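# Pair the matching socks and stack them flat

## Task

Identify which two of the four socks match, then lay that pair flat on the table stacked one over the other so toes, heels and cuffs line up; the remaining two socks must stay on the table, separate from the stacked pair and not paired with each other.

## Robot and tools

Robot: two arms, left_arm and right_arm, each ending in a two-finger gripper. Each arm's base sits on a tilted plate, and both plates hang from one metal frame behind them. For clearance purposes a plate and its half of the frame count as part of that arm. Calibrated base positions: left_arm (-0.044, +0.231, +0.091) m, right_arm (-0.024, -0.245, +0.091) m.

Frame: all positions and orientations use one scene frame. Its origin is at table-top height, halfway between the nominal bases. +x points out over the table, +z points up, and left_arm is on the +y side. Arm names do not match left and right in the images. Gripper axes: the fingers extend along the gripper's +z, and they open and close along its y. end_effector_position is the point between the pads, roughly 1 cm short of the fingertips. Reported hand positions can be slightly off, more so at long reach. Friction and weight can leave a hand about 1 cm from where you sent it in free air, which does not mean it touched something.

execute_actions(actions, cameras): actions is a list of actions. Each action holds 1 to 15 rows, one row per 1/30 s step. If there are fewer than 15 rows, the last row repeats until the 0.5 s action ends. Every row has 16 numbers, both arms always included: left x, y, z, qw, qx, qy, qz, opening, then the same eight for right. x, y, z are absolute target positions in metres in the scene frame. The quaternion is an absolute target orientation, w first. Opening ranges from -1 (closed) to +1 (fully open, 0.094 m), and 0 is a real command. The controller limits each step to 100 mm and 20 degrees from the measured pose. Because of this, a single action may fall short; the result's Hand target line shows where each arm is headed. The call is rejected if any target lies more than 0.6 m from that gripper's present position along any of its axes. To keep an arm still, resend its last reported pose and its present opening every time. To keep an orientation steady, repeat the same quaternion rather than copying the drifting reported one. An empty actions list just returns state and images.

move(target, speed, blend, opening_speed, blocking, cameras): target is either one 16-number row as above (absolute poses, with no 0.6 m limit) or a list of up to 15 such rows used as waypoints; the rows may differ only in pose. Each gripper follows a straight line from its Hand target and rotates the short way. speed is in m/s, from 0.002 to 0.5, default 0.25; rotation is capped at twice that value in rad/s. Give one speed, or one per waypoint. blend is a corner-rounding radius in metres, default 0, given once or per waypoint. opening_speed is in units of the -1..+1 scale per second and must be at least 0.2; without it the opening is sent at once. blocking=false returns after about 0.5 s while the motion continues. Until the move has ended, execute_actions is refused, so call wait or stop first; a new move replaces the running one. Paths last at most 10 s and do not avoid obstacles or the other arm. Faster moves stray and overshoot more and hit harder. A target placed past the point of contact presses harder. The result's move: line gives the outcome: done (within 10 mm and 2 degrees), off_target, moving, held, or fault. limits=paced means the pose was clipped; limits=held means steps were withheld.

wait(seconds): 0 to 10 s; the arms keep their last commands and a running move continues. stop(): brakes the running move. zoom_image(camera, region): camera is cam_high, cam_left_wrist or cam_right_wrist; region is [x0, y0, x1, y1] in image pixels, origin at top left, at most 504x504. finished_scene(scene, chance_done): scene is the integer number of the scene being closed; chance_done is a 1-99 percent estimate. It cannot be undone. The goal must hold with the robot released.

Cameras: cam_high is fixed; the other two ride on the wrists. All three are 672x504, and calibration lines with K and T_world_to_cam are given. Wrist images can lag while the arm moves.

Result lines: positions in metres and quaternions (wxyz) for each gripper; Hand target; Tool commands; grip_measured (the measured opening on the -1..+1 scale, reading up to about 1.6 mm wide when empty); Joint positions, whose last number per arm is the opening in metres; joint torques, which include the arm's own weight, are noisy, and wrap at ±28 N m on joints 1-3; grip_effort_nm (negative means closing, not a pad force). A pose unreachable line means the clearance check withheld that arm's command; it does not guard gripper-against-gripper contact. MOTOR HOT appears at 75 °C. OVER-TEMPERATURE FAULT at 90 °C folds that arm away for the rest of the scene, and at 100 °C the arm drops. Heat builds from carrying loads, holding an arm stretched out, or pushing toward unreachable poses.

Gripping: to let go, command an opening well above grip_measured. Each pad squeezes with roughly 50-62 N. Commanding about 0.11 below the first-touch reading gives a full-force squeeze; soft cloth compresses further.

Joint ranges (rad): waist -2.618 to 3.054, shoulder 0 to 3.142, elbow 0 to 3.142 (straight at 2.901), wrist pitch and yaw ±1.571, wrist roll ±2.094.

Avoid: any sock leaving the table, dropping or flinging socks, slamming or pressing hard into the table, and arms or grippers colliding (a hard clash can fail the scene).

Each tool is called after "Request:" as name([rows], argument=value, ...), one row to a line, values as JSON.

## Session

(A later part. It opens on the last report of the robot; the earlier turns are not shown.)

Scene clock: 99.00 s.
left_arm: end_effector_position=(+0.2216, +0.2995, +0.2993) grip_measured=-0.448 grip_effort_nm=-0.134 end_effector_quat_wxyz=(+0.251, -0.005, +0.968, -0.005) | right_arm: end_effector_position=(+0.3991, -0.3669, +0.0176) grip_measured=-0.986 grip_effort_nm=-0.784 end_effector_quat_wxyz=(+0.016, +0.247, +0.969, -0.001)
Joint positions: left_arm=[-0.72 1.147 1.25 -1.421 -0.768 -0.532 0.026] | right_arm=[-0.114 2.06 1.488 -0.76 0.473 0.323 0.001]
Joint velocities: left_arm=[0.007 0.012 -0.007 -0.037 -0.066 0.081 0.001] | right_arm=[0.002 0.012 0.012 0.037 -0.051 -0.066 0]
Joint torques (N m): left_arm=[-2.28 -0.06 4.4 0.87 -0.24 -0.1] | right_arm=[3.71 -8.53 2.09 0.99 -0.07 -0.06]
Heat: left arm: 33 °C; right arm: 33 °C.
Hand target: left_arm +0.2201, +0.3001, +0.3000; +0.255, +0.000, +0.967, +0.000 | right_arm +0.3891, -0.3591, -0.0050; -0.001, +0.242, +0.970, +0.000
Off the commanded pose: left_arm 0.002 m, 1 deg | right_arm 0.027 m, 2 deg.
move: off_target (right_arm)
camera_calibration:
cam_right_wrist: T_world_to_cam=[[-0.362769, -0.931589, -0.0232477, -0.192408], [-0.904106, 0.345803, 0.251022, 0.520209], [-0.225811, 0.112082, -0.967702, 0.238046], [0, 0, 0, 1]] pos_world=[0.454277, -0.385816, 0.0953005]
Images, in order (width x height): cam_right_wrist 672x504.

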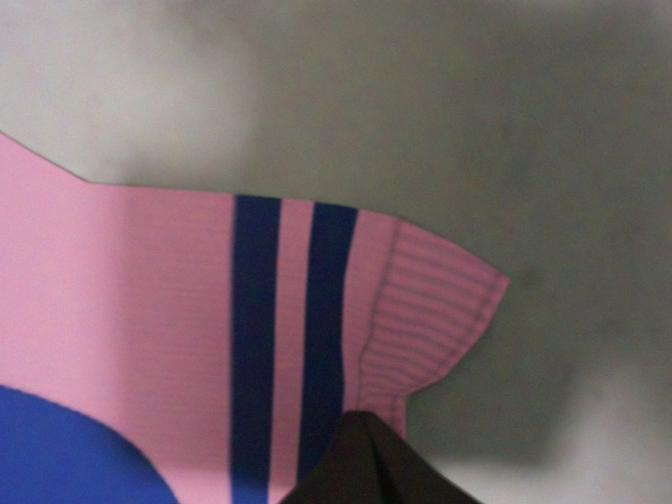

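Request:
move([
  [0.22,0.3,0.3,0.255,0,0.967,0,-0.45,0.394,-0.361,0.06,0,0.242,0.970,0,-0.45],
  [0.22,0.3,0.3,0.255,0,0.967,0,-0.45,0.411,-0.362,0.05,0,0.242,0.970,0,-0.45],
  [0.22,0.3,0.3,0.255,0,0.967,0,-0.45,0.409,-0.362,-0.006,0,0.242,0.970,0,-0.45],
], speed=[0.12,0.12,0.06], cameras=["cam_right_wrist"])

Request:
move(target=[0.22,0.3,0.3,0.255,0,0.967,0,-0.45,0.407,-0.362,-0.006,0,0.242,0.970,0,-1], opening_speed=0.8, cameras=["cam_right_wrist"])

Scene clock: 108.90 s.
left_arm: end_effector_position=(+0.2216, +0.2995, +0.2993) grip_measured=-0.448 grip_effort_nm=-0.129 end_effector_quat_wxyz=(+0.251, -0.005, +0.968, -0.005) | right_arm: end_effector_position=(+0.4122, -0.3687, +0.0185) grip_measured=-0.452 grip_effort_nm=0.095 end_effector_quat_wxyz=(+0.009, +0.244, +0.970, +0.000)
Joint positions: left_arm=[-0.72 1.147 1.25 -1.421 -0.768 -0.532 0.026] | right_arm=[-0.113 2.115 1.592 -0.824 0.471 0.326 0.026]
Joint velocities: left_arm=[-0.012 -0.022 0.007 -0.051 0.022 0.081 0] | right_arm=[-0.012 0.002 -0.012 -0.037 0.007 -0.022 0.001]
Joint torques (N m): left_arm=[-2.02 -0.05 4.27 0.87 -0.22 -0.11] | right_arm=[3.93 -8.57 2.81 1.1 -0.04 -0.12]
Heat: left arm: 33 °C; right arm: 33 °C.
Hand target: left_arm +0.2201, +0.3001, +0.3000; +0.255, +0.000, +0.967, +0.000 | right_arm +0.4076, -0.3620, -0.0051; -0.001, +0.242, +0.970, +0.000
Off the commanded pose: left_arm 0.002 m, 1 deg | right_arm 0.026 m, 1 deg.
move: off_target (right_arm)
camera_calibration:
cam_right_wrist: T_world_to_cam=[[-0.358337, -0.933315, -0.0227436, -0.191755], [-0.902324, 0.33998, 0.265001, 0.529295], [-0.239597, 0.115482, -0.96398, 0.248934], [0, 0, 0, 1]] pos_world=[0.468526, -0.387665, 0.0953421]
Images, in order (width x height): cam_right_wrist 672x504.

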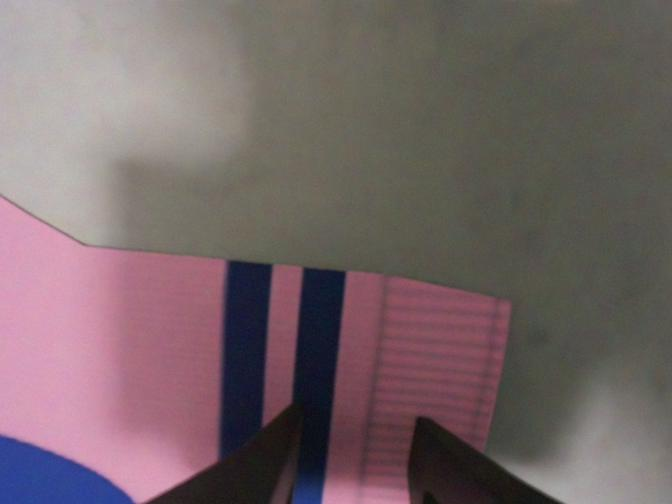

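Scene clock: 109.80 s.
left_arm: end_effector_position=(+0.2216, +0.2995, +0.2993) grip_measured=-0.448 grip_effort_nm=-0.134 end_effector_quat_wxyz=(+0.251, -0.005, +0.968, -0.005) | right_arm: end_effector_position=(+0.4159, -0.3691, +0.0182) grip_measured=-0.986 grip_effort_nm=-0.779 end_effector_quat_wxyz=(+0.017, +0.246, +0.969, +0.000)
Joint positions: left_arm=[-0.72 1.147 1.25 -1.421 -0.768 -0.532 0.026] | right_arm=[-0.113 2.115 1.589 -0.804 0.471 0.322 0.001]
Joint velocities: left_arm=[-0.012 -0.007 -0.002 -0.037 -0.022 0.051 -0.001] | right_arm=[-0.017 -0.012 0.007 -0.007 -0.066 -0.066 -0.001]
Joint torques (N m): left_arm=[-1.96 0.06 4.41 0.88 -0.27 -0.08] | right_arm=[3.86 -9.06 2.3 0.96 -0.05 -0.07]
Heat: left arm: 33 °C; right arm: 33 °C.
Hand target: left_arm +0.2201, +0.3001, +0.3000; +0.255, +0.000, +0.967, +0.000 | right_arm +0.4061, -0.3621, -0.0050; -0.001, +0.242, +0.970, +0.000
Off the commanded pose: left_arm 0.002 m, 1 deg | right_arm 0.027 m, 2 deg.
move: off_target (right_arm)
camera_calibration:
cam_right_wrist: T_world_to_cam=[[-0.362162, -0.931755, -0.0259151, -0.188589], [-0.904757, 0.34471, 0.25018, 0.535924], [-0.224173, 0.114052, -0.967853, 0.242661], [0, 0, 0, 1]] pos_world=[0.470979, -0.388134, 0.0958955]
Images, in order (width x height): cam_right_wrist 672x504.

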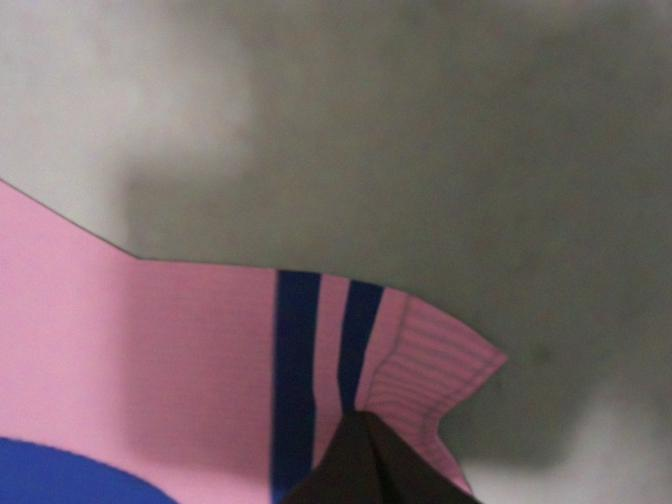

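Request:
move(target=[0.22,0.3,0.3,0.255,0,0.967,0,-0.45,0.400,-0.364,0.05,0,0.242,0.970,0,-1], speed=0.04, cameras=["cam_right_wrist"])

Scene clock: 114.13 s.
left_arm: end_effector_position=(+0.2216, +0.2995, +0.2993) grip_measured=-0.448 grip_effort_nm=-0.129 end_effector_quat_wxyz=(+0.251, -0.005, +0.968, -0.005) | right_arm: end_effector_position=(+0.3991, -0.3638, +0.0343) grip_measured=-0.986 grip_effort_nm=-0.779 end_effector_quat_wxyz=(-0.010, +0.243, +0.970, +0.000)
Joint positions: left_arm=[-0.72 1.147 1.25 -1.421 -0.768 -0.532 0.026] | right_arm=[-0.091 2.081 1.589 -0.909 0.47 0.366 0.001]
Joint velocities: left_arm=[0.012 -0.002 0.007 -0.007 0.007 -0.037 0] | right_arm=[0.017 0.007 0.002 -0.022 -0.081 0.051 0.001]
Joint torques (N m): left_arm=[-2.07 -0.03 4.25 0.84 -0.29 -0.08] | right_arm=[6.48 -14.83 4.67 0.14 0.07 0.1]
Heat: left arm: 33 °C; right arm: 33 °C.
Hand target: left_arm +0.2201, +0.3001, +0.3000; +0.255, +0.000, +0.967, +0.000 | right_arm +0.3999, -0.3638, +0.0495; +0.000, +0.242, +0.970, +0.000
Off the commanded pose: left_arm 0.002 m, 1 deg | right_arm 0.016 m, 1 deg.
move: off_target (right_arm)
camera_calibration:
cam_right_wrist: T_world_to_cam=[[-0.356489, -0.934098, -0.0193846, -0.19271], [-0.892849, 0.334489, 0.301558, 0.504635], [-0.275201, 0.12481, -0.953251, 0.277633], [0, 0, 0, 1]] pos_world=[0.458268, -0.383456, 0.108741]
Images, in order (width x height): cam_right_wrist 672x504.

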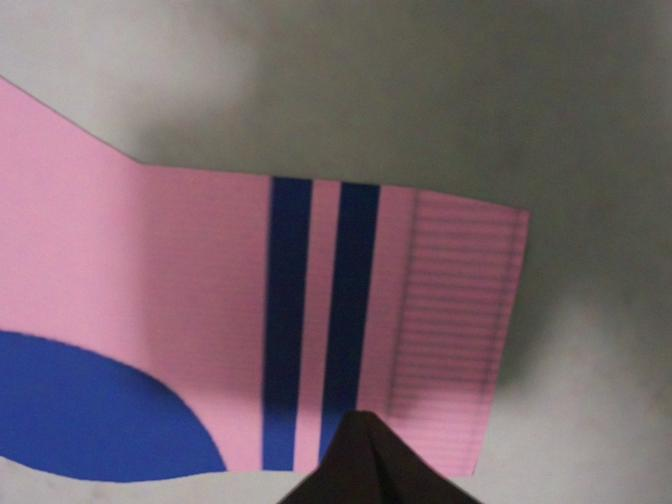

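Request:
move([
  [0.22,0.3,0.3,0.255,0,0.967,0,-0.45,0.400,-0.364,0.06,0,0.242,0.970,0,-0.45],
  [0.22,0.3,0.3,0.255,0,0.967,0,-0.45,0.3965,-0.370,0.05,0,0.242,0.970,0,-0.45],
  [0.22,0.3,0.3,0.255,0,0.967,0,-0.45,0.3945,-0.370,0.004,0,0.242,0.970,0,-0.45],
], speed=[0.12,0.12,0.06], cameras=["cam_right_wrist"])

Request:
move(target=[0.22,0.3,0.3,0.255,0,0.967,0,-0.45,0.393,-0.370,0.004,0,0.242,0.970,0,-0.8], opening_speed=0.8, cameras=["cam_right_wrist"])

Scene clock: 124.97 s.
left_arm: end_effector_position=(+0.2216, +0.2995, +0.2993) grip_measured=-0.448 grip_effort_nm=-0.129 end_effector_quat_wxyz=(+0.251, -0.005, +0.968, -0.005) | right_arm: end_effector_position=(+0.3948, -0.3740, +0.0185) grip_measured=-0.452 grip_effort_nm=0.095 end_effector_quat_wxyz=(-0.001, +0.242, +0.970, -0.002)
Joint positions: left_arm=[-0.72 1.147 1.25 -1.421 -0.768 -0.532 0.026] | right_arm=[-0.13 2.068 1.524 -0.817 0.469 0.312 0.026]
Joint velocities: left_arm=[0.017 -0.007 0.012 0.037 -0.037 -0.007 0] | right_arm=[-0.007 -0.007 0.007 0.022 0.051 -0.037 -0.001]
Joint torques (N m): left_arm=[-2.11 -0.1 4.27 0.87 -0.3 -0.07] | right_arm=[4.05 -9.85 3.08 0.99 -0.04 -0.09]
Heat: left arm: 33 °C; right arm: 36 °C.
Hand target: left_arm +0.2201, +0.3001, +0.3000; +0.255, +0.000, +0.967, +0.000 | right_arm +0.3942, -0.3704, +0.0044; -0.001, +0.242, +0.970, -0.001
Off the commanded pose: left_arm 0.002 m, 1 deg | right_arm 0.015 m, 0 deg.
move: off_target (right_arm)
camera_calibration:
cam_right_wrist: T_world_to_cam=[[-0.353758, -0.935179, -0.0171725, -0.205534], [-0.898671, 0.334743, 0.283437, 0.51173], [-0.259316, 0.115701, -0.958837, 0.253138], [0, 0, 0, 1]] pos_world=[0.452811, -0.392797, 0.0941449]
Images, in order (width x height): cam_right_wrist 672x504.

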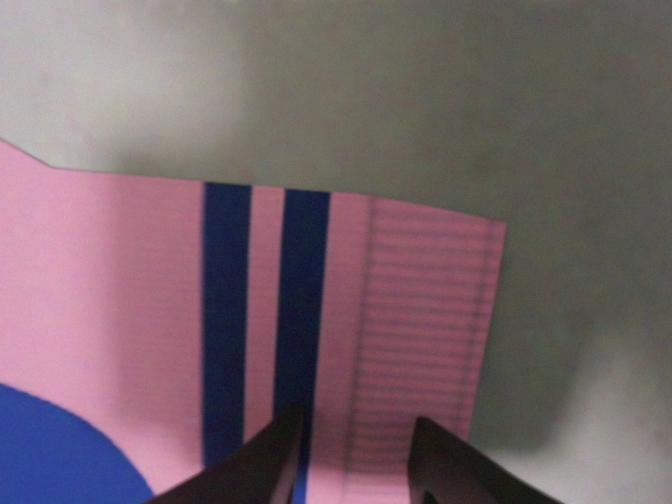

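Scene clock: 125.67 s.
left_arm: end_effector_position=(+0.2216, +0.2995, +0.2993) grip_measured=-0.448 grip_effort_nm=-0.139 end_effector_quat_wxyz=(+0.251, -0.005, +0.968, -0.005) | right_arm: end_effector_position=(+0.3980, -0.3740, +0.0181) grip_measured=-0.797 grip_effort_nm=-0.159 end_effector_quat_wxyz=(+0.006, +0.244, +0.970, +0.000)
Joint positions: left_arm=[-0.72 1.147 1.25 -1.421 -0.768 -0.532 0.026] | right_arm=[-0.13 2.068 1.522 -0.8 0.467 0.309 0.01]
Joint velocities: left_arm=[-0.017 -0.002 0.012 -0.007 -0.022 -0.007 0] | right_arm=[-0.002 -0.017 -0.007 0.007 -0.007 -0.007 0]
Joint torques (N m): left_arm=[-1.96 -0.32 4.46 0.85 -0.25 -0.09] | right_arm=[4.05 -10.33 2.55 0.88 -0.03 -0.07]
Heat: left arm: 33 °C; right arm: 36 °C.
Hand target: left_arm +0.2201, +0.3001, +0.3000; +0.255, +0.000, +0.967, +0.000 | right_arm +0.3927, -0.3700, +0.0044; -0.001, +0.242, +0.970, +0.000
Off the commanded pose: left_arm 0.002 m, 1 deg | right_arm 0.015 m, 1 deg.
move: off_target (right_arm)
camera_calibration:
cam_right_wrist: T_world_to_cam=[[-0.35724, -0.933765, -0.0214902, -0.202427], [-0.901044, 0.33848, 0.271201, 0.517274], [-0.245965, 0.116248, -0.962283, 0.248496], [0, 0, 0, 1]] pos_world=[0.454893, -0.392993, 0.0944882]
Images, in order (width x height): cam_right_wrist 672x504.

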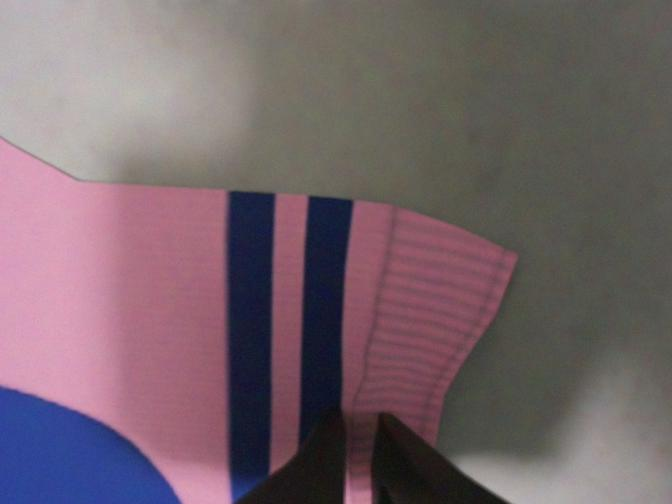

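Request:
move(target=[0.22,0.3,0.3,0.255,0,0.967,0,-0.45,0.393,-0.370,0.004,0,0.242,0.970,0,-1], opening_speed=0.3, cameras=["cam_right_wrist"])

Request:
zoom_image(camera="cam_right_wrist", region=[250, 350, 470, 504])

Scene clock: 128.73 s.
left_arm: end_effector_position=(+0.2216, +0.2995, +0.2993) grip_measured=-0.448 grip_effort_nm=-0.139 end_effector_quat_wxyz=(+0.251, -0.005, +0.968, -0.005) | right_arm: end_effector_position=(+0.3988, -0.3741, +0.0181) grip_measured=-0.986 grip_effort_nm=-0.784 end_effector_quat_wxyz=(+0.007, +0.244, +0.970, +0.000)
Joint positions: left_arm=[-0.72 1.147 1.25 -1.421 -0.768 -0.532 0.026] | right_arm=[-0.13 2.068 1.522 -0.796 0.467 0.309 0.001]
Joint velocities: left_arm=[-0.007 0.012 -0.007 0.037 -0.022 -0.022 0] | right_arm=[-0.007 -0.007 0.002 -0.022 0.051 0.081 -0.001]
Joint torques (N m): left_arm=[-1.99 -0.01 4.41 0.85 -0.26 -0.06] | right_arm=[4.05 -10.33 2.56 0.85 -0.03 -0.07]
Heat: left arm: 33 °C; right arm: 36 °C.
Hand target: left_arm +0.2201, +0.3001, +0.3000; +0.255, +0.000, +0.967, +0.000 | right_arm +0.3928, -0.3700, +0.0043; +0.000, +0.242, +0.970, +0.000
Off the commanded pose: left_arm 0.002 m, 1 deg | right_arm 0.016 m, 1 deg.
move: off_target (right_arm)
camera_calibration:
cam_right_wrist: T_world_to_cam=[[-0.358607, -0.933219, -0.0224398, -0.201451], [-0.901356, 0.33991, 0.268361, 0.518718], [-0.242812, 0.116462, -0.963057, 0.247545], [0, 0, 0, 1]] pos_world=[0.455415, -0.393145, 0.094676]
Images, in order (width x height): cam_right_wrist 672x504.

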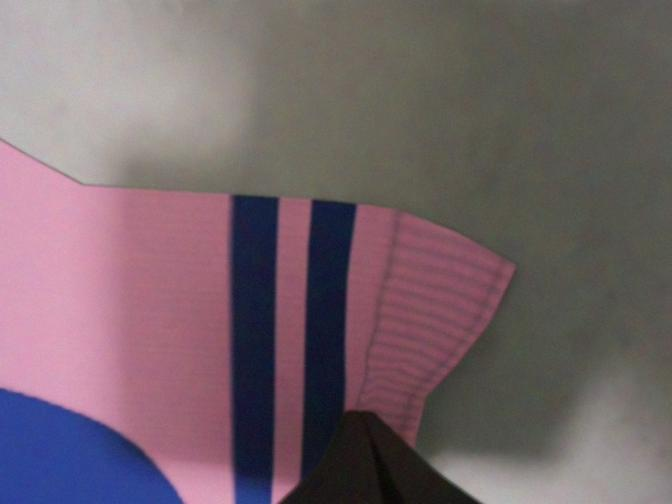

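Scaled by 2.291.

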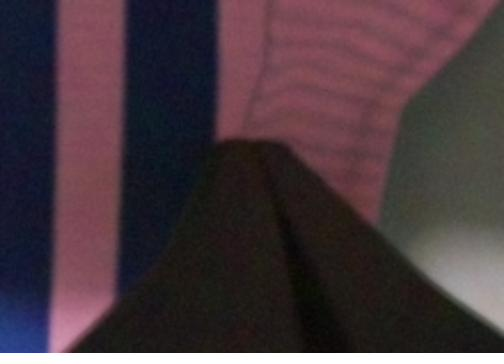

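Request:
move(target=[0.22,0.3,0.3,0.255,0,0.967,0,-0.45,0.35,-0.41,-0.025,0,0.242,0.970,0,-1], speed=0.05, cameras=["cam_right_wrist","cam_high"])

Scene clock: 135.07 s.
left_arm: end_effector_position=(+0.2216, +0.2995, +0.2993) grip_measured=-0.448 grip_effort_nm=-0.139 end_effector_quat_wxyz=(+0.251, -0.005, +0.968, -0.005) | right_arm: end_effector_position=(+0.3903, -0.3909, +0.0166) grip_measured=-0.986 grip_effort_nm=-0.774 end_effector_quat_wxyz=(+0.061, +0.238, +0.967, +0.060)
Joint positions: left_arm=[-0.72 1.147 1.25 -1.421 -0.768 -0.532 0.026] | right_arm=[-0.226 1.93 1.338 -0.598 0.315 0.156 0.001]
Joint velocities: left_arm=[-0.002 -0.022 -0.002 -0.022 0.037 -0.007 -0.001] | right_arm=[-0.002 -0.007 -0.017 -0.037 -0.037 0.007 0]
Joint torques (N m): left_arm=[-2 0.01 4.27 0.85 -0.29 -0.07] | right_arm=[-0.27 -7.09 1.33 0.54 1.12 -0.11]
Heat: left arm: 33 °C; right arm: 36 °C.
Hand target: left_arm +0.2201, +0.3001, +0.3000; +0.255, +0.000, +0.967, +0.000 | right_arm +0.3492, -0.4084, -0.0198; -0.002, +0.239, +0.971, +0.002
Off the commanded pose: left_arm 0.002 m, 1 deg | right_arm 0.061 m, 10 deg.
move: off_target (right_arm)
camera_calibration:
cam_right_wrist: T_world_to_cam=[[-0.336115, -0.929103, -0.154252, -0.225214], [-0.934951, 0.309412, 0.173581, 0.519939], [-0.113548, 0.202562, -0.972664, 0.229397], [0, 0, 0, 1]] pos_world=[0.436467, -0.41659, 0.0981348]
Images, in order (width x height): cam_high 672x504, cam_right_wrist 672x504.

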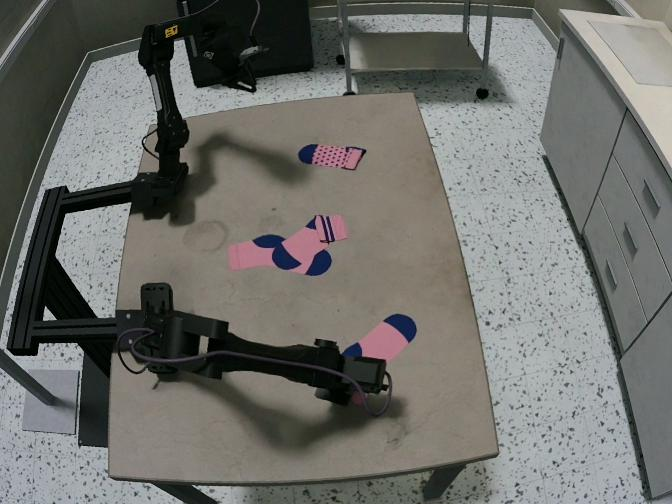

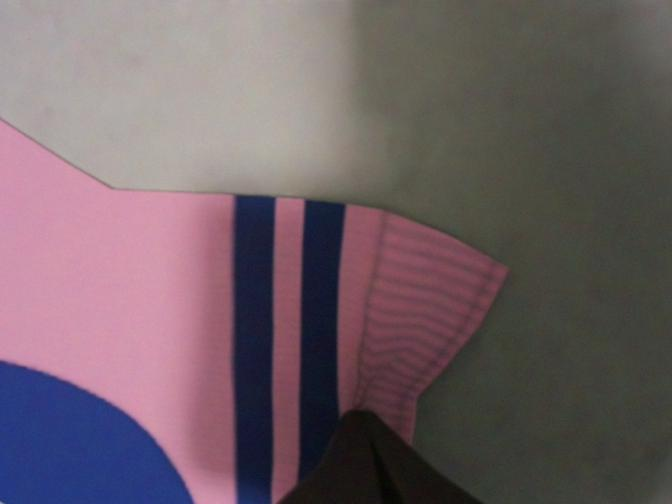

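Request:
move(target=[0.22,0.3,0.3,0.255,0,0.967,0,-0.45,0.28,-0.47,-0.010,0,0.242,0.970,0,-1], speed=0.05, cameras=["cam_right_wrist","cam_high"])

Scene clock: 139.70 s.
left_arm: end_effector_position=(+0.2216, +0.2995, +0.2993) grip_measured=-0.448 grip_effort_nm=-0.139 end_effector_quat_wxyz=(+0.251, -0.005, +0.968, -0.005) | right_arm: end_effector_position=(+0.3179, -0.4708, +0.0165) grip_measured=-0.986 grip_effort_nm=-0.779 end_effector_quat_wxyz=(+0.064, +0.244, +0.967, +0.024)
Joint positions: left_arm=[-0.72 1.147 1.25 -1.421 -0.768 -0.532 0.026] | right_arm=[-0.458 1.711 1.146 -0.537 0.291 -0.066 0.001]
Joint velocities: left_arm=[0.022 -0.002 -0.002 0.022 -0.037 0.095 0] | right_arm=[-0.017 -0.012 0.007 -0.066 -0.051 -0.051 0.001]
Joint torques (N m): left_arm=[-2.09 -0.02 4.34 0.81 -0.26 -0.11] | right_arm=[0.02 -7.56 1.44 0.33 0.74 -0.07]
Heat: left arm: 33 °C; right arm: 35 °C.
Hand target: left_arm +0.2201, +0.3001, +0.3000; +0.255, +0.000, +0.967, +0.000 | right_arm +0.2799, -0.4704, -0.0073; -0.001, +0.239, +0.971, -0.001
Off the commanded pose: left_arm 0.002 m, 1 deg | right_arm 0.046 m, 8 deg.
move: off_target (right_arm)
camera_calibration:
cam_right_wrist: T_world_to_cam=[[-0.352816, -0.932013, -0.0829024, -0.321074], [-0.927501, 0.336654, 0.162498, 0.487659], [-0.12354, 0.134224, -0.98322, 0.208402], [0, 0, 0, 1]] pos_world=[0.36477, -0.49139, 0.0990442]
Images, in order (width x height): cam_high 672x504, cam_right_wrist 672x504.

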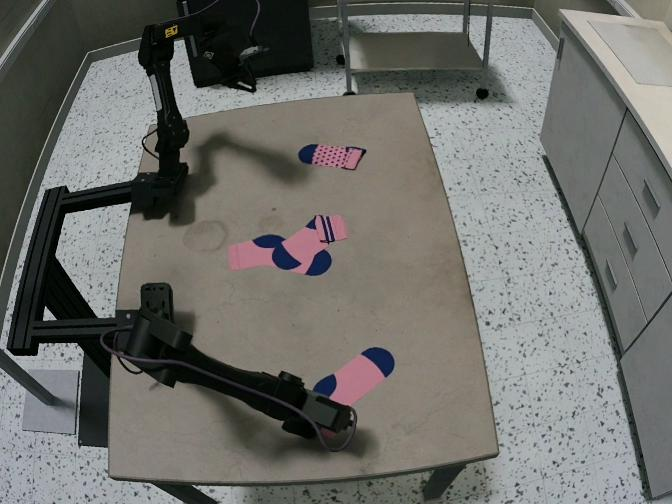

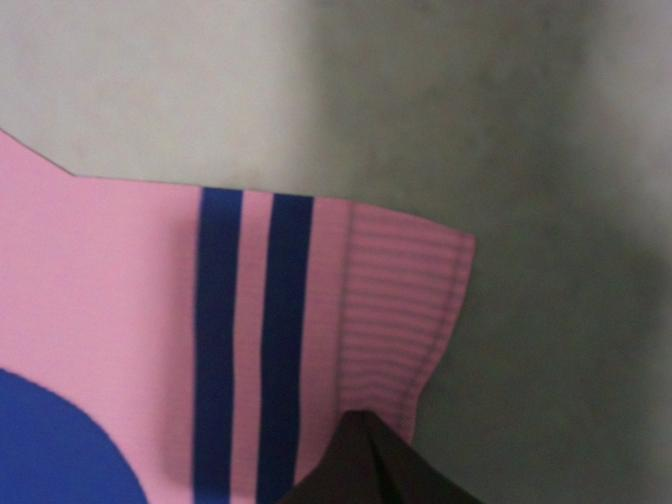

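Request:
move([
  [0.22,0.3,0.3,0.255,0,0.967,0,-0.45,0.31,-0.465,0.06,0,0.242,0.970,0,-1],
  [0.22,0.3,0.3,0.255,0,0.967,0,-0.45,0.28,-0.32,0.28,0.1644,0,0.9864,0,-1],
], speed=[0.05,0.2])

Scene clock: 146.80 s.
left_arm: end_effector_position=(+0.2216, +0.2995, +0.2993) grip_measured=-0.448 grip_effort_nm=-0.134 end_effector_quat_wxyz=(+0.251, -0.005, +0.968, -0.005) | right_arm: end_effector_position=(+0.2778, -0.3154, +0.2747) grip_measured=-0.986 grip_effort_nm=-0.779 end_effector_quat_wxyz=(+0.166, +0.003, +0.986, +0.010)
Joint positions: left_arm=[-0.72 1.147 1.25 -1.421 -0.768 -0.532 0.026] | right_arm=[0.502 1.349 1.37 -1.356 0.619 0.349 0.001]
Joint velocities: left_arm=[-0.007 -0.007 0.002 -0.022 -0.051 -0.022 -0.001] | right_arm=[0.012 -0.007 0.002 -0.037 -0.066 -0.037 0]
Joint torques (N m): left_arm=[-1.99 -0.06 4.22 0.86 -0.27 -0.06] | right_arm=[3.22 -2.45 7.53 0.74 0.15 0.07]
Heat: left arm: 33 °C; right arm: 35 °C.
Hand target: left_arm +0.2201, +0.3001, +0.3000; +0.255, +0.000, +0.967, +0.000 | right_arm +0.2793, -0.3169, +0.2817; +0.171, +0.004, +0.985, +0.009
Off the commanded pose: left_arm 0.002 m, 1 deg | right_arm 0.007 m, 1 deg.
move: done
camera_calibration:
cam_left_wrist: T_world_to_cam=[[0.110075, -0.991269, 0.072589, 0.252234], [-0.96145, -0.12471, -0.245074, 0.367137], [0.251987, -0.0428142, -0.966783, 0.333019], [0, 0, 0, 1]] pos_world=[0.241303, 0.310076, 0.393623]
cam_right_wrist: T_world_to_cam=[[0.123715, -0.992318, 0.000133441, -0.343184], [-0.991191, -0.123581, -0.0476323, 0.28639], [0.0472829, 0.00576057, -0.998865, 0.352805], [0, 0, 0, 1]] pos_world=[0.309642, -0.307187, 0.366091]

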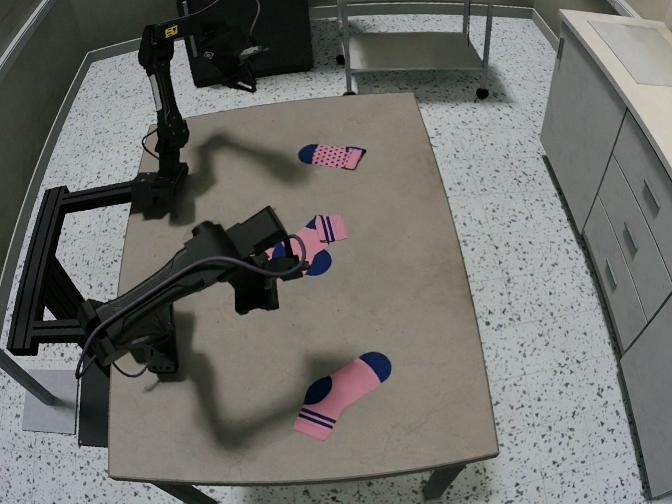

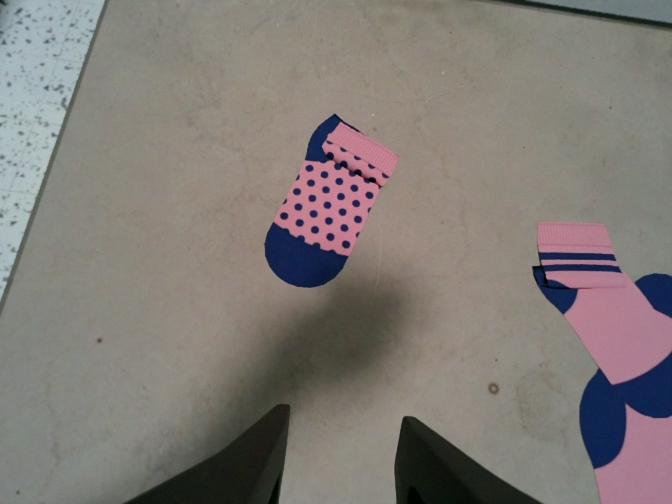

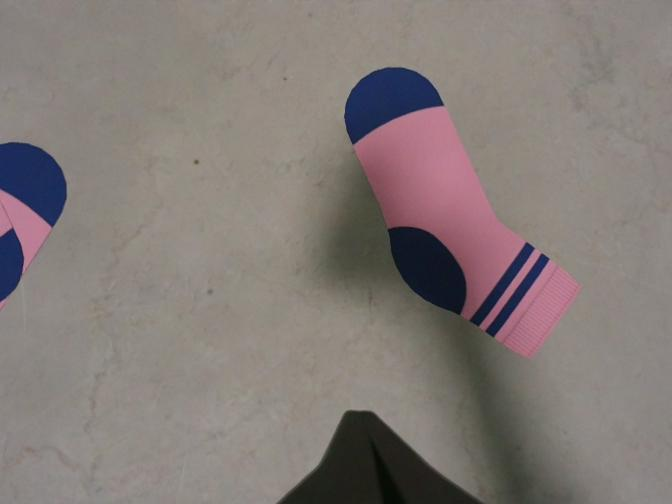

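Request:
move([
  [0.22,0.3,0.3,0.255,0,0.967,0,-0.45,0.36,-0.05,0.18,0,0.5,0.866,0,-0.45],
  [0.22,0.3,0.3,0.255,0,0.967,0,-0.45,0.41,0.075,0.09,0,0.5,0.866,0,-0.45],
], blend=0.03)

Scene clock: 160.03 s.
left_arm: end_effector_position=(+0.2216, +0.2995, +0.2993) grip_measured=-0.448 grip_effort_nm=-0.129 end_effector_quat_wxyz=(+0.251, -0.005, +0.968, -0.005) | right_arm: end_effector_position=(+0.4123, +0.0636, +0.0860) grip_measured=-0.452 grip_effort_nm=0.090 end_effector_quat_wxyz=(+0.024, +0.506, +0.859, +0.074)
Joint positions: left_arm=[-0.72 1.147 1.25 -1.421 -0.768 -0.532 0.026] | right_arm=[0.715 3.084 2.853 -1.404 0.457 1.762 0.026]
Joint velocities: left_arm=[-0.002 0.007 0.002 -0.007 0.007 0.051 0] | right_arm=[-0.012 0.022 -0.002 -0.007 -0.007 0.022 0]
Joint torques (N m): left_arm=[-2.19 -0.03 4.33 0.89 -0.25 -0.07] | right_arm=[8.64 -13.76 7.64 0.81 -0.01 -0.08]
Heat: left arm: 33 °C; right arm: 33 °C.
Hand target: left_arm +0.2201, +0.3001, +0.3000; +0.255, +0.000, +0.967, +0.000 | right_arm +0.4091, +0.0770, +0.0894; +0.030, +0.497, +0.863, +0.087
Off the commanded pose: left_arm 0.002 m, 1 deg | right_arm 0.012 m, 9 deg.
elbow stopped short (right arm): the move would have taken joint 3 (elbow) straighter than the controller allows.
move: off_target (right_arm)
camera_calibration:
cam_left_wrist: T_world_to_cam=[[0.110075, -0.991269, 0.072589, 0.252234], [-0.96145, -0.12471, -0.245074, 0.367137], [0.251987, -0.0428142, -0.966783, 0.333019], [0, 0, 0, 1]] pos_world=[0.241303, 0.310076, 0.393623]
cam_right_wrist: T_world_to_cam=[[-0.795319, -0.580245, -0.175452, 0.384108], [-0.604964, 0.741337, 0.29058, 0.214254], [-0.0385388, 0.337246, -0.940627, 0.165101], [0, 0, 0, 1]] pos_world=[0.441468, 0.00836219, 0.160433]

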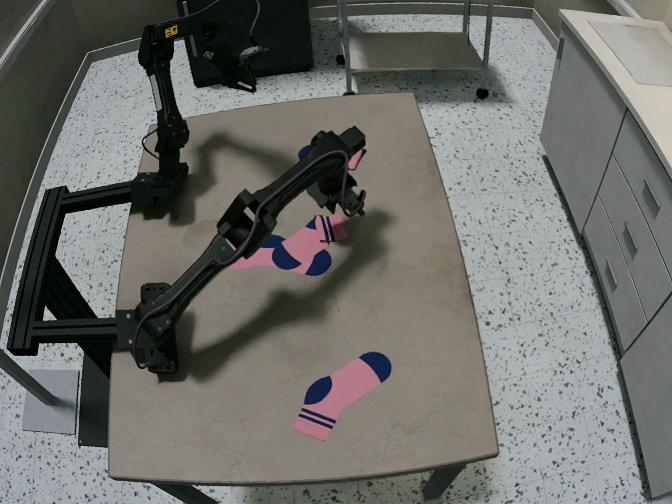

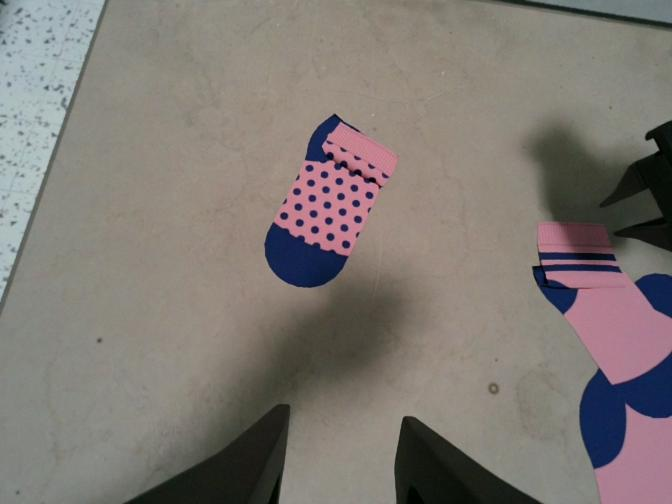

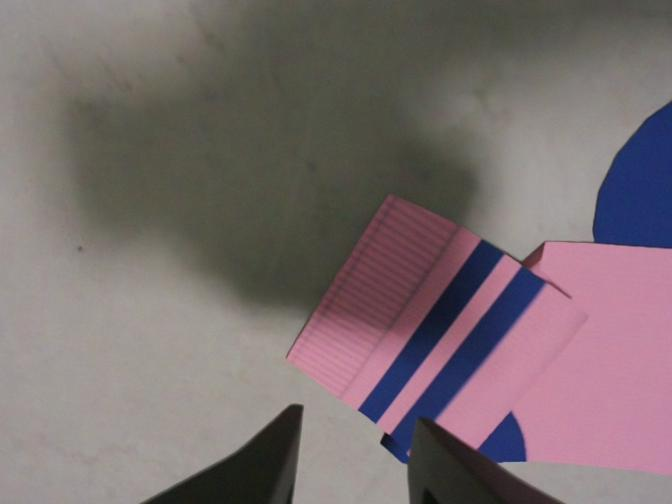

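Request:
move([
  [0.22,0.3,0.3,0.255,0,0.967,0,-0.45,0.41,0.073,0.055,0,0.588,0.809,0,-0.45],
  [0.22,0.3,0.3,0.255,0,0.967,0,-0.45,0.407,0.070,-0.004,0,0.588,0.809,0,-0.45],
], speed=[0.15,0.06], cameras=["cam_right_wrist","cam_high"])

Scene clock: 170.00 s.
left_arm: end_effector_position=(+0.2216, +0.2995, +0.2993) grip_measured=-0.448 grip_effort_nm=-0.129 end_effector_quat_wxyz=(+0.251, -0.005, +0.968, -0.005) | right_arm: end_effector_position=(+0.4148, +0.0665, +0.0229) grip_measured=-0.452 grip_effort_nm=0.081 end_effector_quat_wxyz=(+0.012, +0.592, +0.803, +0.064)
Joint positions: left_arm=[-0.72 1.147 1.25 -1.421 -0.768 -0.532 0.026] | right_arm=[0.662 3.112 2.687 -1.213 0.456 1.921 0.026]
Joint velocities: left_arm=[-0.017 -0.017 -0.007 -0.022 -0.051 -0.037 0.001] | right_arm=[0.012 0.002 -0.022 0.037 0.037 -0.007 -0.001]
Joint torques (N m): left_arm=[-2.15 -0.03 4.41 0.9 -0.26 -0.06] | right_arm=[6.15 -13.08 2.95 1.13 0.07 -0.09]
Heat: left arm: 33 °C; right arm: 37 °C.
Hand target: left_arm +0.2201, +0.3001, +0.3000; +0.255, +0.000, +0.967, +0.000 | right_arm +0.4063, +0.0684, -0.0025; +0.011, +0.587, +0.808, +0.049
Off the commanded pose: left_arm 0.002 m, 1 deg | right_arm 0.028 m, 7 deg.
elbow stopped short (right arm): the move would have taken joint 3 (elbow) straighter than the controller allows.
joint sent to its limit (right arm) — joint 2 (shoulder), upper limit. The joint targets are off in orientation, not in position.
move: off_target (right_arm)
camera_calibration:
cam_right_wrist: T_world_to_cam=[[-0.9021, -0.407097, -0.143133, 0.408791], [-0.43143, 0.843805, 0.319157, 0.152485], [-0.00915203, 0.349663, -0.936831, 0.0916866], [0, 0, 0, 1]] pos_world=[0.435396, 0.00569034, 0.0957394]
Images, in order (width x height): cam_high 672x504, cam_right_wrist 672x504.

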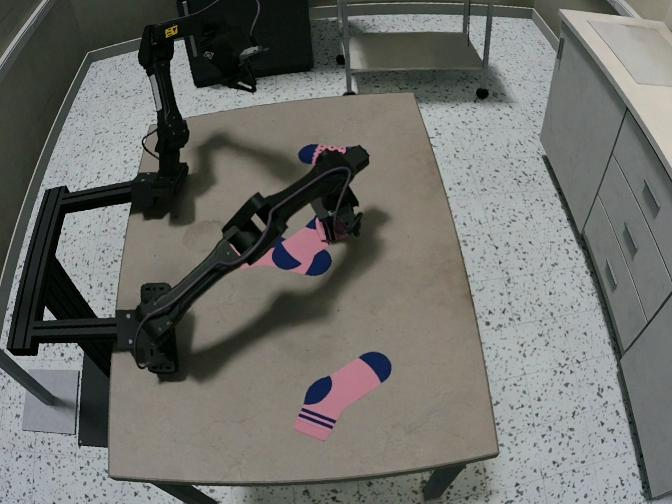

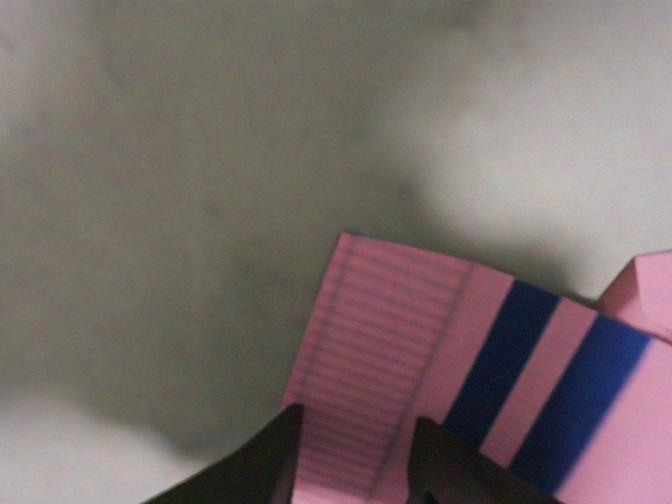

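Request:
move([
  [0.22,0.3,0.3,0.255,0,0.967,0,-0.45,0.40,0.072,0.035,0,0.588,0.809,0,-0.45],
  [0.22,0.3,0.3,0.255,0,0.967,0,-0.45,0.396,0.070,-0.010,0,0.588,0.809,0,-0.45],
], speed=[0.15,0.06], cameras=["cam_right_wrist"])

Request:
move(target=[0.22,0.3,0.3,0.255,0,0.967,0,-0.45,0.395,0.070,-0.012,0,0.588,0.809,0,-1], opening_speed=0.8, cameras=["cam_right_wrist"])

Scene clock: 175.17 s.
left_arm: end_effector_position=(+0.2216, +0.2995, +0.2993) grip_measured=-0.448 grip_effort_nm=-0.129 end_effector_quat_wxyz=(+0.251, -0.005, +0.968, -0.005) | right_arm: end_effector_position=(+0.4063, +0.0658, +0.0218) grip_measured=-0.452 grip_effort_nm=0.081 end_effector_quat_wxyz=(+0.010, +0.593, +0.803, +0.052)
Joint positions: left_arm=[-0.72 1.147 1.25 -1.421 -0.768 -0.532 0.026] | right_arm=[0.67 3.106 2.665 -1.228 0.459 1.945 0.026]
Joint velocities: left_arm=[0.002 -0.002 -0.002 -0.051 -0.022 0.022 0.001] | right_arm=[-0.002 -0.002 -0.012 -0.037 0.051 -0.037 -0.001]
Joint torques (N m): left_arm=[-2.09 0.01 4.37 0.89 -0.27 -0.09] | right_arm=[6.16 -12.55 2.43 1.12 0.04 -0.1]
Heat: left arm: 33 °C; right arm: 37 °C.
Hand target: left_arm +0.2201, +0.3001, +0.3000; +0.255, +0.000, +0.967, +0.000 | right_arm +0.3945, +0.0677, -0.0079; +0.007, +0.587, +0.809, +0.033
Off the commanded pose: left_arm 0.002 m, 1 deg | right_arm 0.034 m, 6 deg.
joint sent to its limit (right arm) — joint 2 (shoulder), upper limit. The joint targets are off in orientation, not in position.
move: off_target (right_arm)
camera_calibration:
cam_right_wrist: T_world_to_cam=[[-0.905331, -0.407314, -0.120294, 0.401503], [-0.423998, 0.850447, 0.311394, 0.146519], [-0.0245315, 0.332919, -0.942636, 0.0983235], [0, 0, 0, 1]] pos_world=[0.428029, 0.00619744, 0.0953565]
Images, in order (width x height): cam_right_wrist 672x504.

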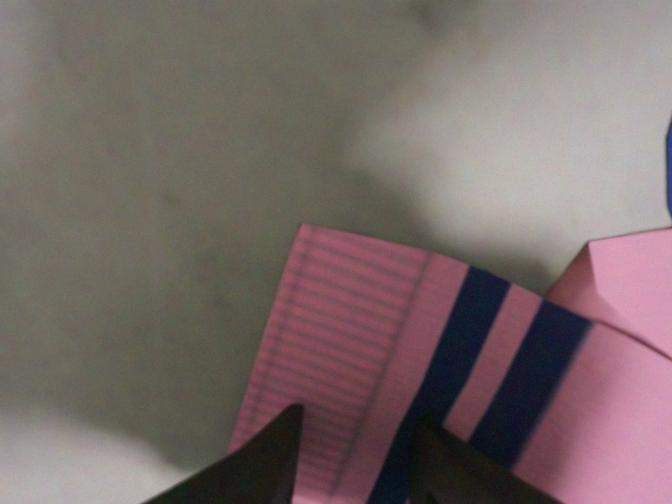

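Scene clock: 176.07 s.
left_arm: end_effector_position=(+0.2216, +0.2995, +0.2993) grip_measured=-0.448 grip_effort_nm=-0.134 end_effector_quat_wxyz=(+0.251, -0.005, +0.968, -0.005) | right_arm: end_effector_position=(+0.4059, +0.0673, +0.0213) grip_measured=-0.986 grip_effort_nm=-0.784 end_effector_quat_wxyz=(+0.009, +0.593, +0.803, +0.053)
Joint positions: left_arm=[-0.72 1.147 1.25 -1.421 -0.768 -0.532 0.026] | right_arm=[0.672 3.103 2.655 -1.219 0.456 1.945 0.001]
Joint velocities: left_arm=[0.007 -0.007 0.012 -0.037 -0.051 -0.007 -0.001] | right_arm=[-0.017 -0.002 0.007 0.037 0.022 0.022 0]
Joint torques (N m): left_arm=[-1.94 -0.16 4.25 0.89 -0.31 -0.07] | right_arm=[5.93 -12.33 2.55 1.08 0.07 -0.06]
Heat: left arm: 33 °C; right arm: 37 °C.
Hand target: left_arm +0.2201, +0.3001, +0.3000; +0.255, +0.000, +0.967, +0.000 | right_arm +0.3933, +0.0677, -0.0100; +0.006, +0.587, +0.809, +0.032
Off the commanded pose: left_arm 0.002 m, 1 deg | right_arm 0.035 m, 6 deg.
joint sent to its limit (right arm) — joint 2 (shoulder), upper limit. The joint targets are off in position and orientation.
move: off_target (right_arm)
camera_calibration:
cam_right_wrist: T_world_to_cam=[[-0.905264, -0.40675, -0.122683, 0.401623], [-0.424178, 0.849108, 0.314783, 0.145297], [-0.023867, 0.337002, -0.941202, 0.0968636], [0, 0, 0, 1]] pos_world=[0.427519, 0.00734467, 0.0947036]
Images, in order (width x height): cam_right_wrist 672x504.

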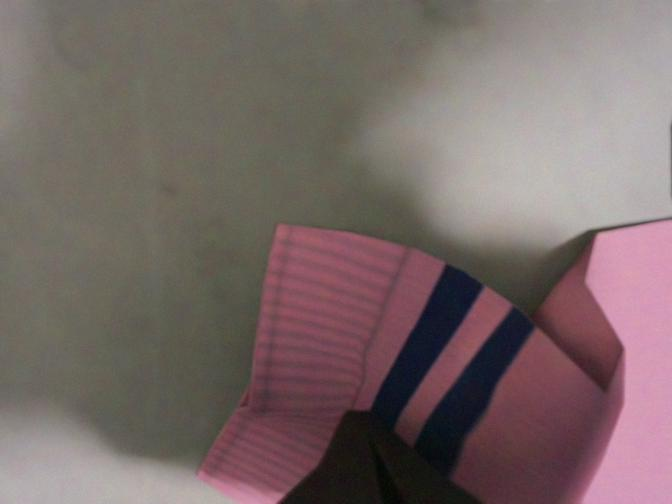

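Request:
move(target=[0.22,0.3,0.3,0.255,0,0.967,0,-0.45,0.395,0.072,0.05,0,0.588,0.809,0,-1], speed=0.05, cameras=["cam_right_wrist"])

Scene clock: 179.57 s.
left_arm: end_effector_position=(+0.2216, +0.2995, +0.2993) grip_measured=-0.448 grip_effort_nm=-0.134 end_effector_quat_wxyz=(+0.251, -0.005, +0.968, -0.005) | right_arm: end_effector_position=(+0.4058, +0.0626, +0.0538) grip_measured=-0.986 grip_effort_nm=-0.774 end_effector_quat_wxyz=(+0.010, +0.597, +0.801, +0.052)
Joint positions: left_arm=[-0.72 1.147 1.25 -1.421 -0.768 -0.532 0.026] | right_arm=[0.694 3.111 2.791 -1.36 0.458 1.979 0.001]
Joint velocities: left_arm=[0.002 0.007 0.017 -0.007 -0.051 0.022 0] | right_arm=[-0.012 0.002 0.007 -0.037 -0.037 -0.022 -0.001]
Joint torques (N m): left_arm=[-2.06 -0.25 4.37 0.87 -0.29 -0.1] | right_arm=[8.51 -12.92 7.58 0.33 -0.02 0.07]
Heat: left arm: 33 °C; right arm: 37 °C.
Hand target: left_arm +0.2201, +0.3001, +0.3000; +0.255, +0.000, +0.967, +0.000 | right_arm +0.3940, +0.0711, +0.0498; +0.010, +0.587, +0.808, +0.044
Off the commanded pose: left_arm 0.002 m, 1 deg | right_arm 0.015 m, 6 deg.
joint sent to its limit (right arm) — joint 2 (shoulder), upper limit. The joint targets are off in orientation, not in position.
move: off_target (right_arm)
camera_calibration:
cam_right_wrist: T_world_to_cam=[[-0.908513, -0.399587, -0.122211, 0.404467], [-0.417366, 0.853592, 0.311747, 0.136111], [-0.0202519, 0.334233, -0.942273, 0.127696], [0, 0, 0, 1]] pos_world=[0.426858, 0.00275584, 0.127322]
Images, in order (width x height): cam_right_wrist 672x504.

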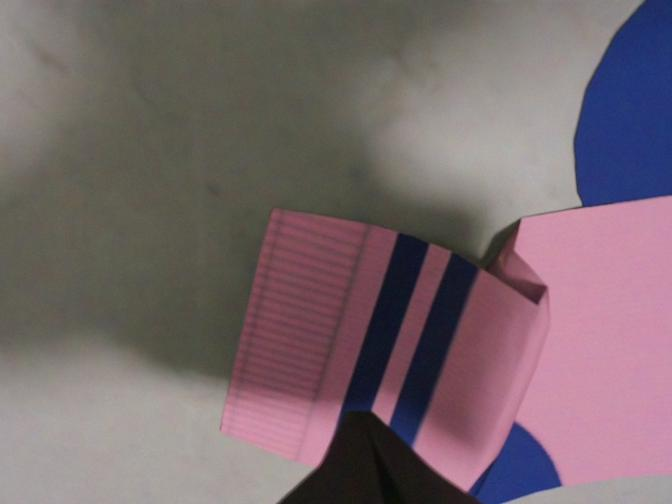

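Request:
move([
  [0.22,0.3,0.3,0.255,0,0.967,0,-0.45,0.405,0.07,-0.02,0,0.588,0.809,0,-1],
  [0.22,0.3,0.3,0.255,0,0.967,0,-0.45,0.415,0.0,-0.02,0,0.588,0.809,0,-1],
], speed=0.05)

Scene clock: 190.90 s.
left_arm: end_effector_position=(+0.2216, +0.2995, +0.2993) grip_measured=-0.448 grip_effort_nm=-0.129 end_effector_quat_wxyz=(+0.251, -0.005, +0.968, -0.005) | right_arm: end_effector_position=(+0.4260, +0.0314, +0.0205) grip_measured=-0.986 grip_effort_nm=-0.769 end_effector_quat_wxyz=(-0.015, +0.589, +0.806, +0.060)
Joint positions: left_arm=[-0.72 1.147 1.25 -1.421 -0.768 -0.532 0.026] | right_arm=[0.586 2.983 2.499 -1.146 0.413 1.845 0.001]
Joint velocities: left_arm=[-0.002 0.017 -0.002 0.051 -0.051 0.066 0] | right_arm=[-0.032 0.002 0.007 -0.022 -0.022 -0.022 0]
Joint torques (N m): left_arm=[-2.07 -0.16 4.27 0.84 -0.28 -0.06] | right_arm=[3.38 -12.44 2.28 0.4 0.77 -0.08]
Heat: left arm: 33 °C; right arm: 37 °C.
Hand target: left_arm +0.2201, +0.3001, +0.3000; +0.255, +0.000, +0.967, +0.000 | right_arm +0.4150, +0.0010, -0.0176; -0.001, +0.586, +0.811, -0.003
Off the commanded pose: left_arm 0.002 m, 1 deg | right_arm 0.052 m, 7 deg.
move: off_target (right_arm)
camera_calibration:
cam_left_wrist: T_world_to_cam=[[0.110075, -0.991269, 0.072589, 0.252234], [-0.96145, -0.12471, -0.245074, 0.367137], [0.251987, -0.0428142, -0.966783, 0.333019], [0, 0, 0, 1]] pos_world=[0.241303, 0.310076, 0.393623]
cam_right_wrist: T_world_to_cam=[[-0.903993, -0.412974, -0.110678, 0.404589], [-0.423771, 0.831137, 0.36004, 0.184061], [-0.0566985, 0.372376, -0.926348, 0.121225], [0, 0, 0, 1]] pos_world=[0.450619, -0.031037, 0.0908065]

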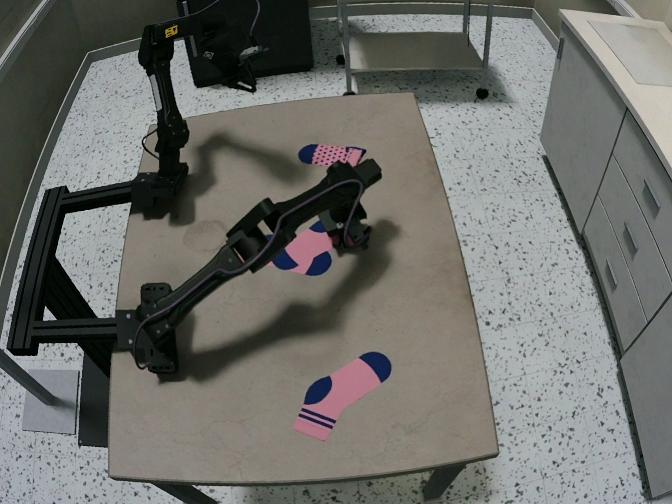

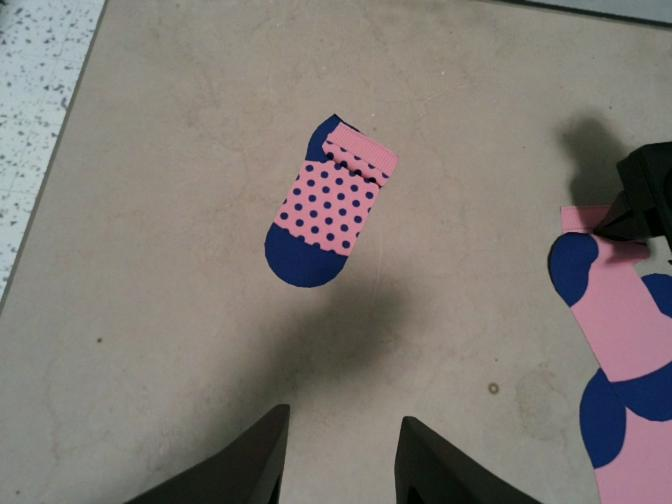

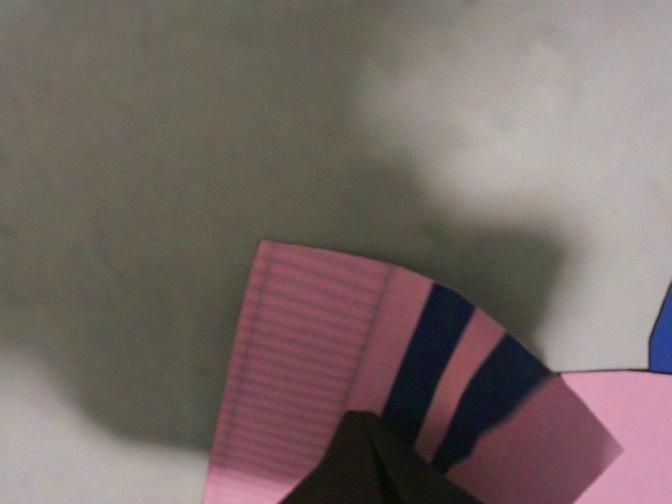

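Request:
move([
  [0.22,0.3,0.3,0.255,0,0.967,0,-0.45,0.42,-0.07,-0.018,0,0.56,0.8285,0,-1],
  [0.22,0.3,0.3,0.255,0,0.967,0,-0.45,0.40,-0.15,-0.018,0,0.53,0.848,0,-1],
], speed=0.05)

Scene clock: 197.50 s.
left_arm: end_effector_position=(+0.2216, +0.2995, +0.2993) grip_measured=-0.448 grip_effort_nm=-0.139 end_effector_quat_wxyz=(+0.251, -0.005, +0.968, -0.005) | right_arm: end_effector_position=(+0.4271, -0.1194, +0.0183) grip_measured=-0.986 grip_effort_nm=-0.769 end_effector_quat_wxyz=(+0.007, +0.534, +0.842, +0.072)
Joint positions: left_arm=[-0.72 1.147 1.25 -1.421 -0.768 -0.532 0.026] | right_arm=[0.349 2.444 1.702 -0.738 0.428 1.433 0.001]
Joint velocities: left_arm=[-0.007 -0.022 0.007 -0.022 0.051 -0.051 0] | right_arm=[-0.017 -0.002 -0.002 -0.037 -0.066 0.037 0]
Joint torques (N m): left_arm=[-2.22 -0.2 4.31 0.87 -0.28 -0.06] | right_arm=[2.54 -9.88 1.69 0.25 0.84 -0.07]
Heat: left arm: 33 °C; right arm: 37 °C.
Hand target: left_arm +0.2201, +0.3001, +0.3000; +0.255, +0.000, +0.967, +0.000 | right_arm +0.4012, -0.1495, -0.0154; +0.000, +0.527, +0.850, -0.002
Off the commanded pose: left_arm 0.002 m, 1 deg | right_arm 0.055 m, 8 deg.
move: off_target (right_arm)
camera_calibration:
cam_left_wrist: T_world_to_cam=[[0.110075, -0.991269, 0.072589, 0.252234], [-0.96145, -0.12471, -0.245074, 0.367137], [0.251987, -0.0428142, -0.966783, 0.333019], [0, 0, 0, 1]] pos_world=[0.241303, 0.310076, 0.393623]
cam_right_wrist: T_world_to_cam=[[-0.835398, -0.526818, -0.156755, 0.300947], [-0.547358, 0.771381, 0.324609, 0.356918], [-0.0500918, 0.356979, -0.932769, 0.170847], [0, 0, 0, 1]] pos_world=[0.455331, -0.177764, 0.0906772]

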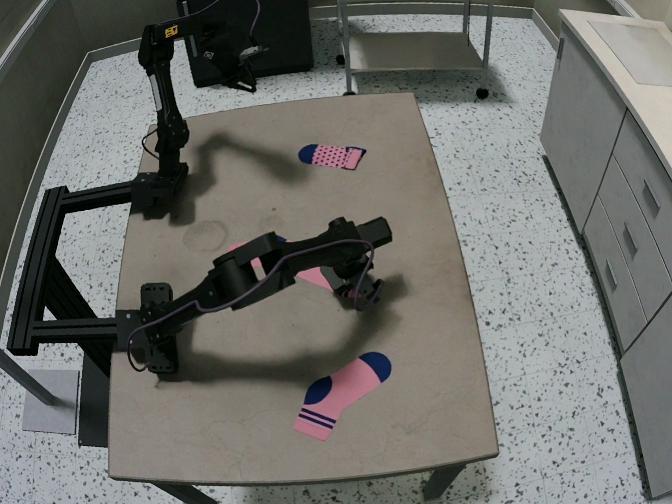

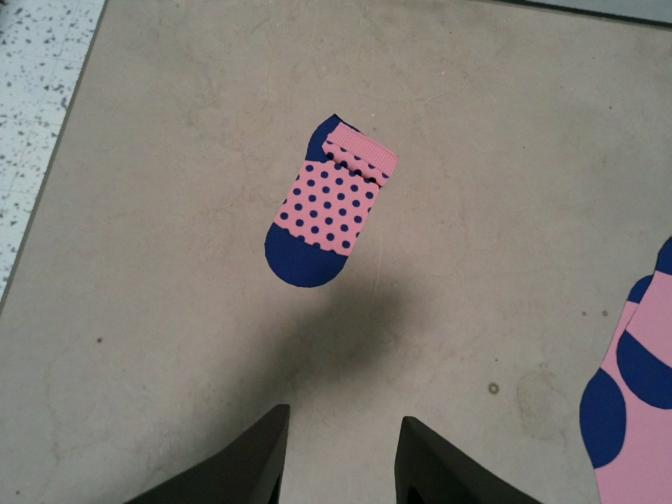

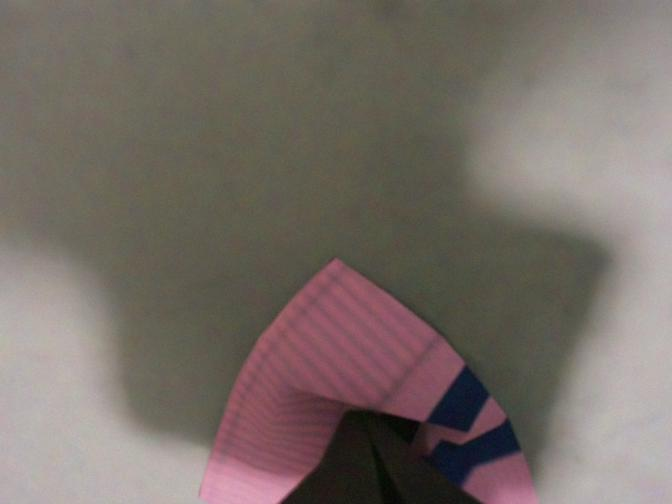

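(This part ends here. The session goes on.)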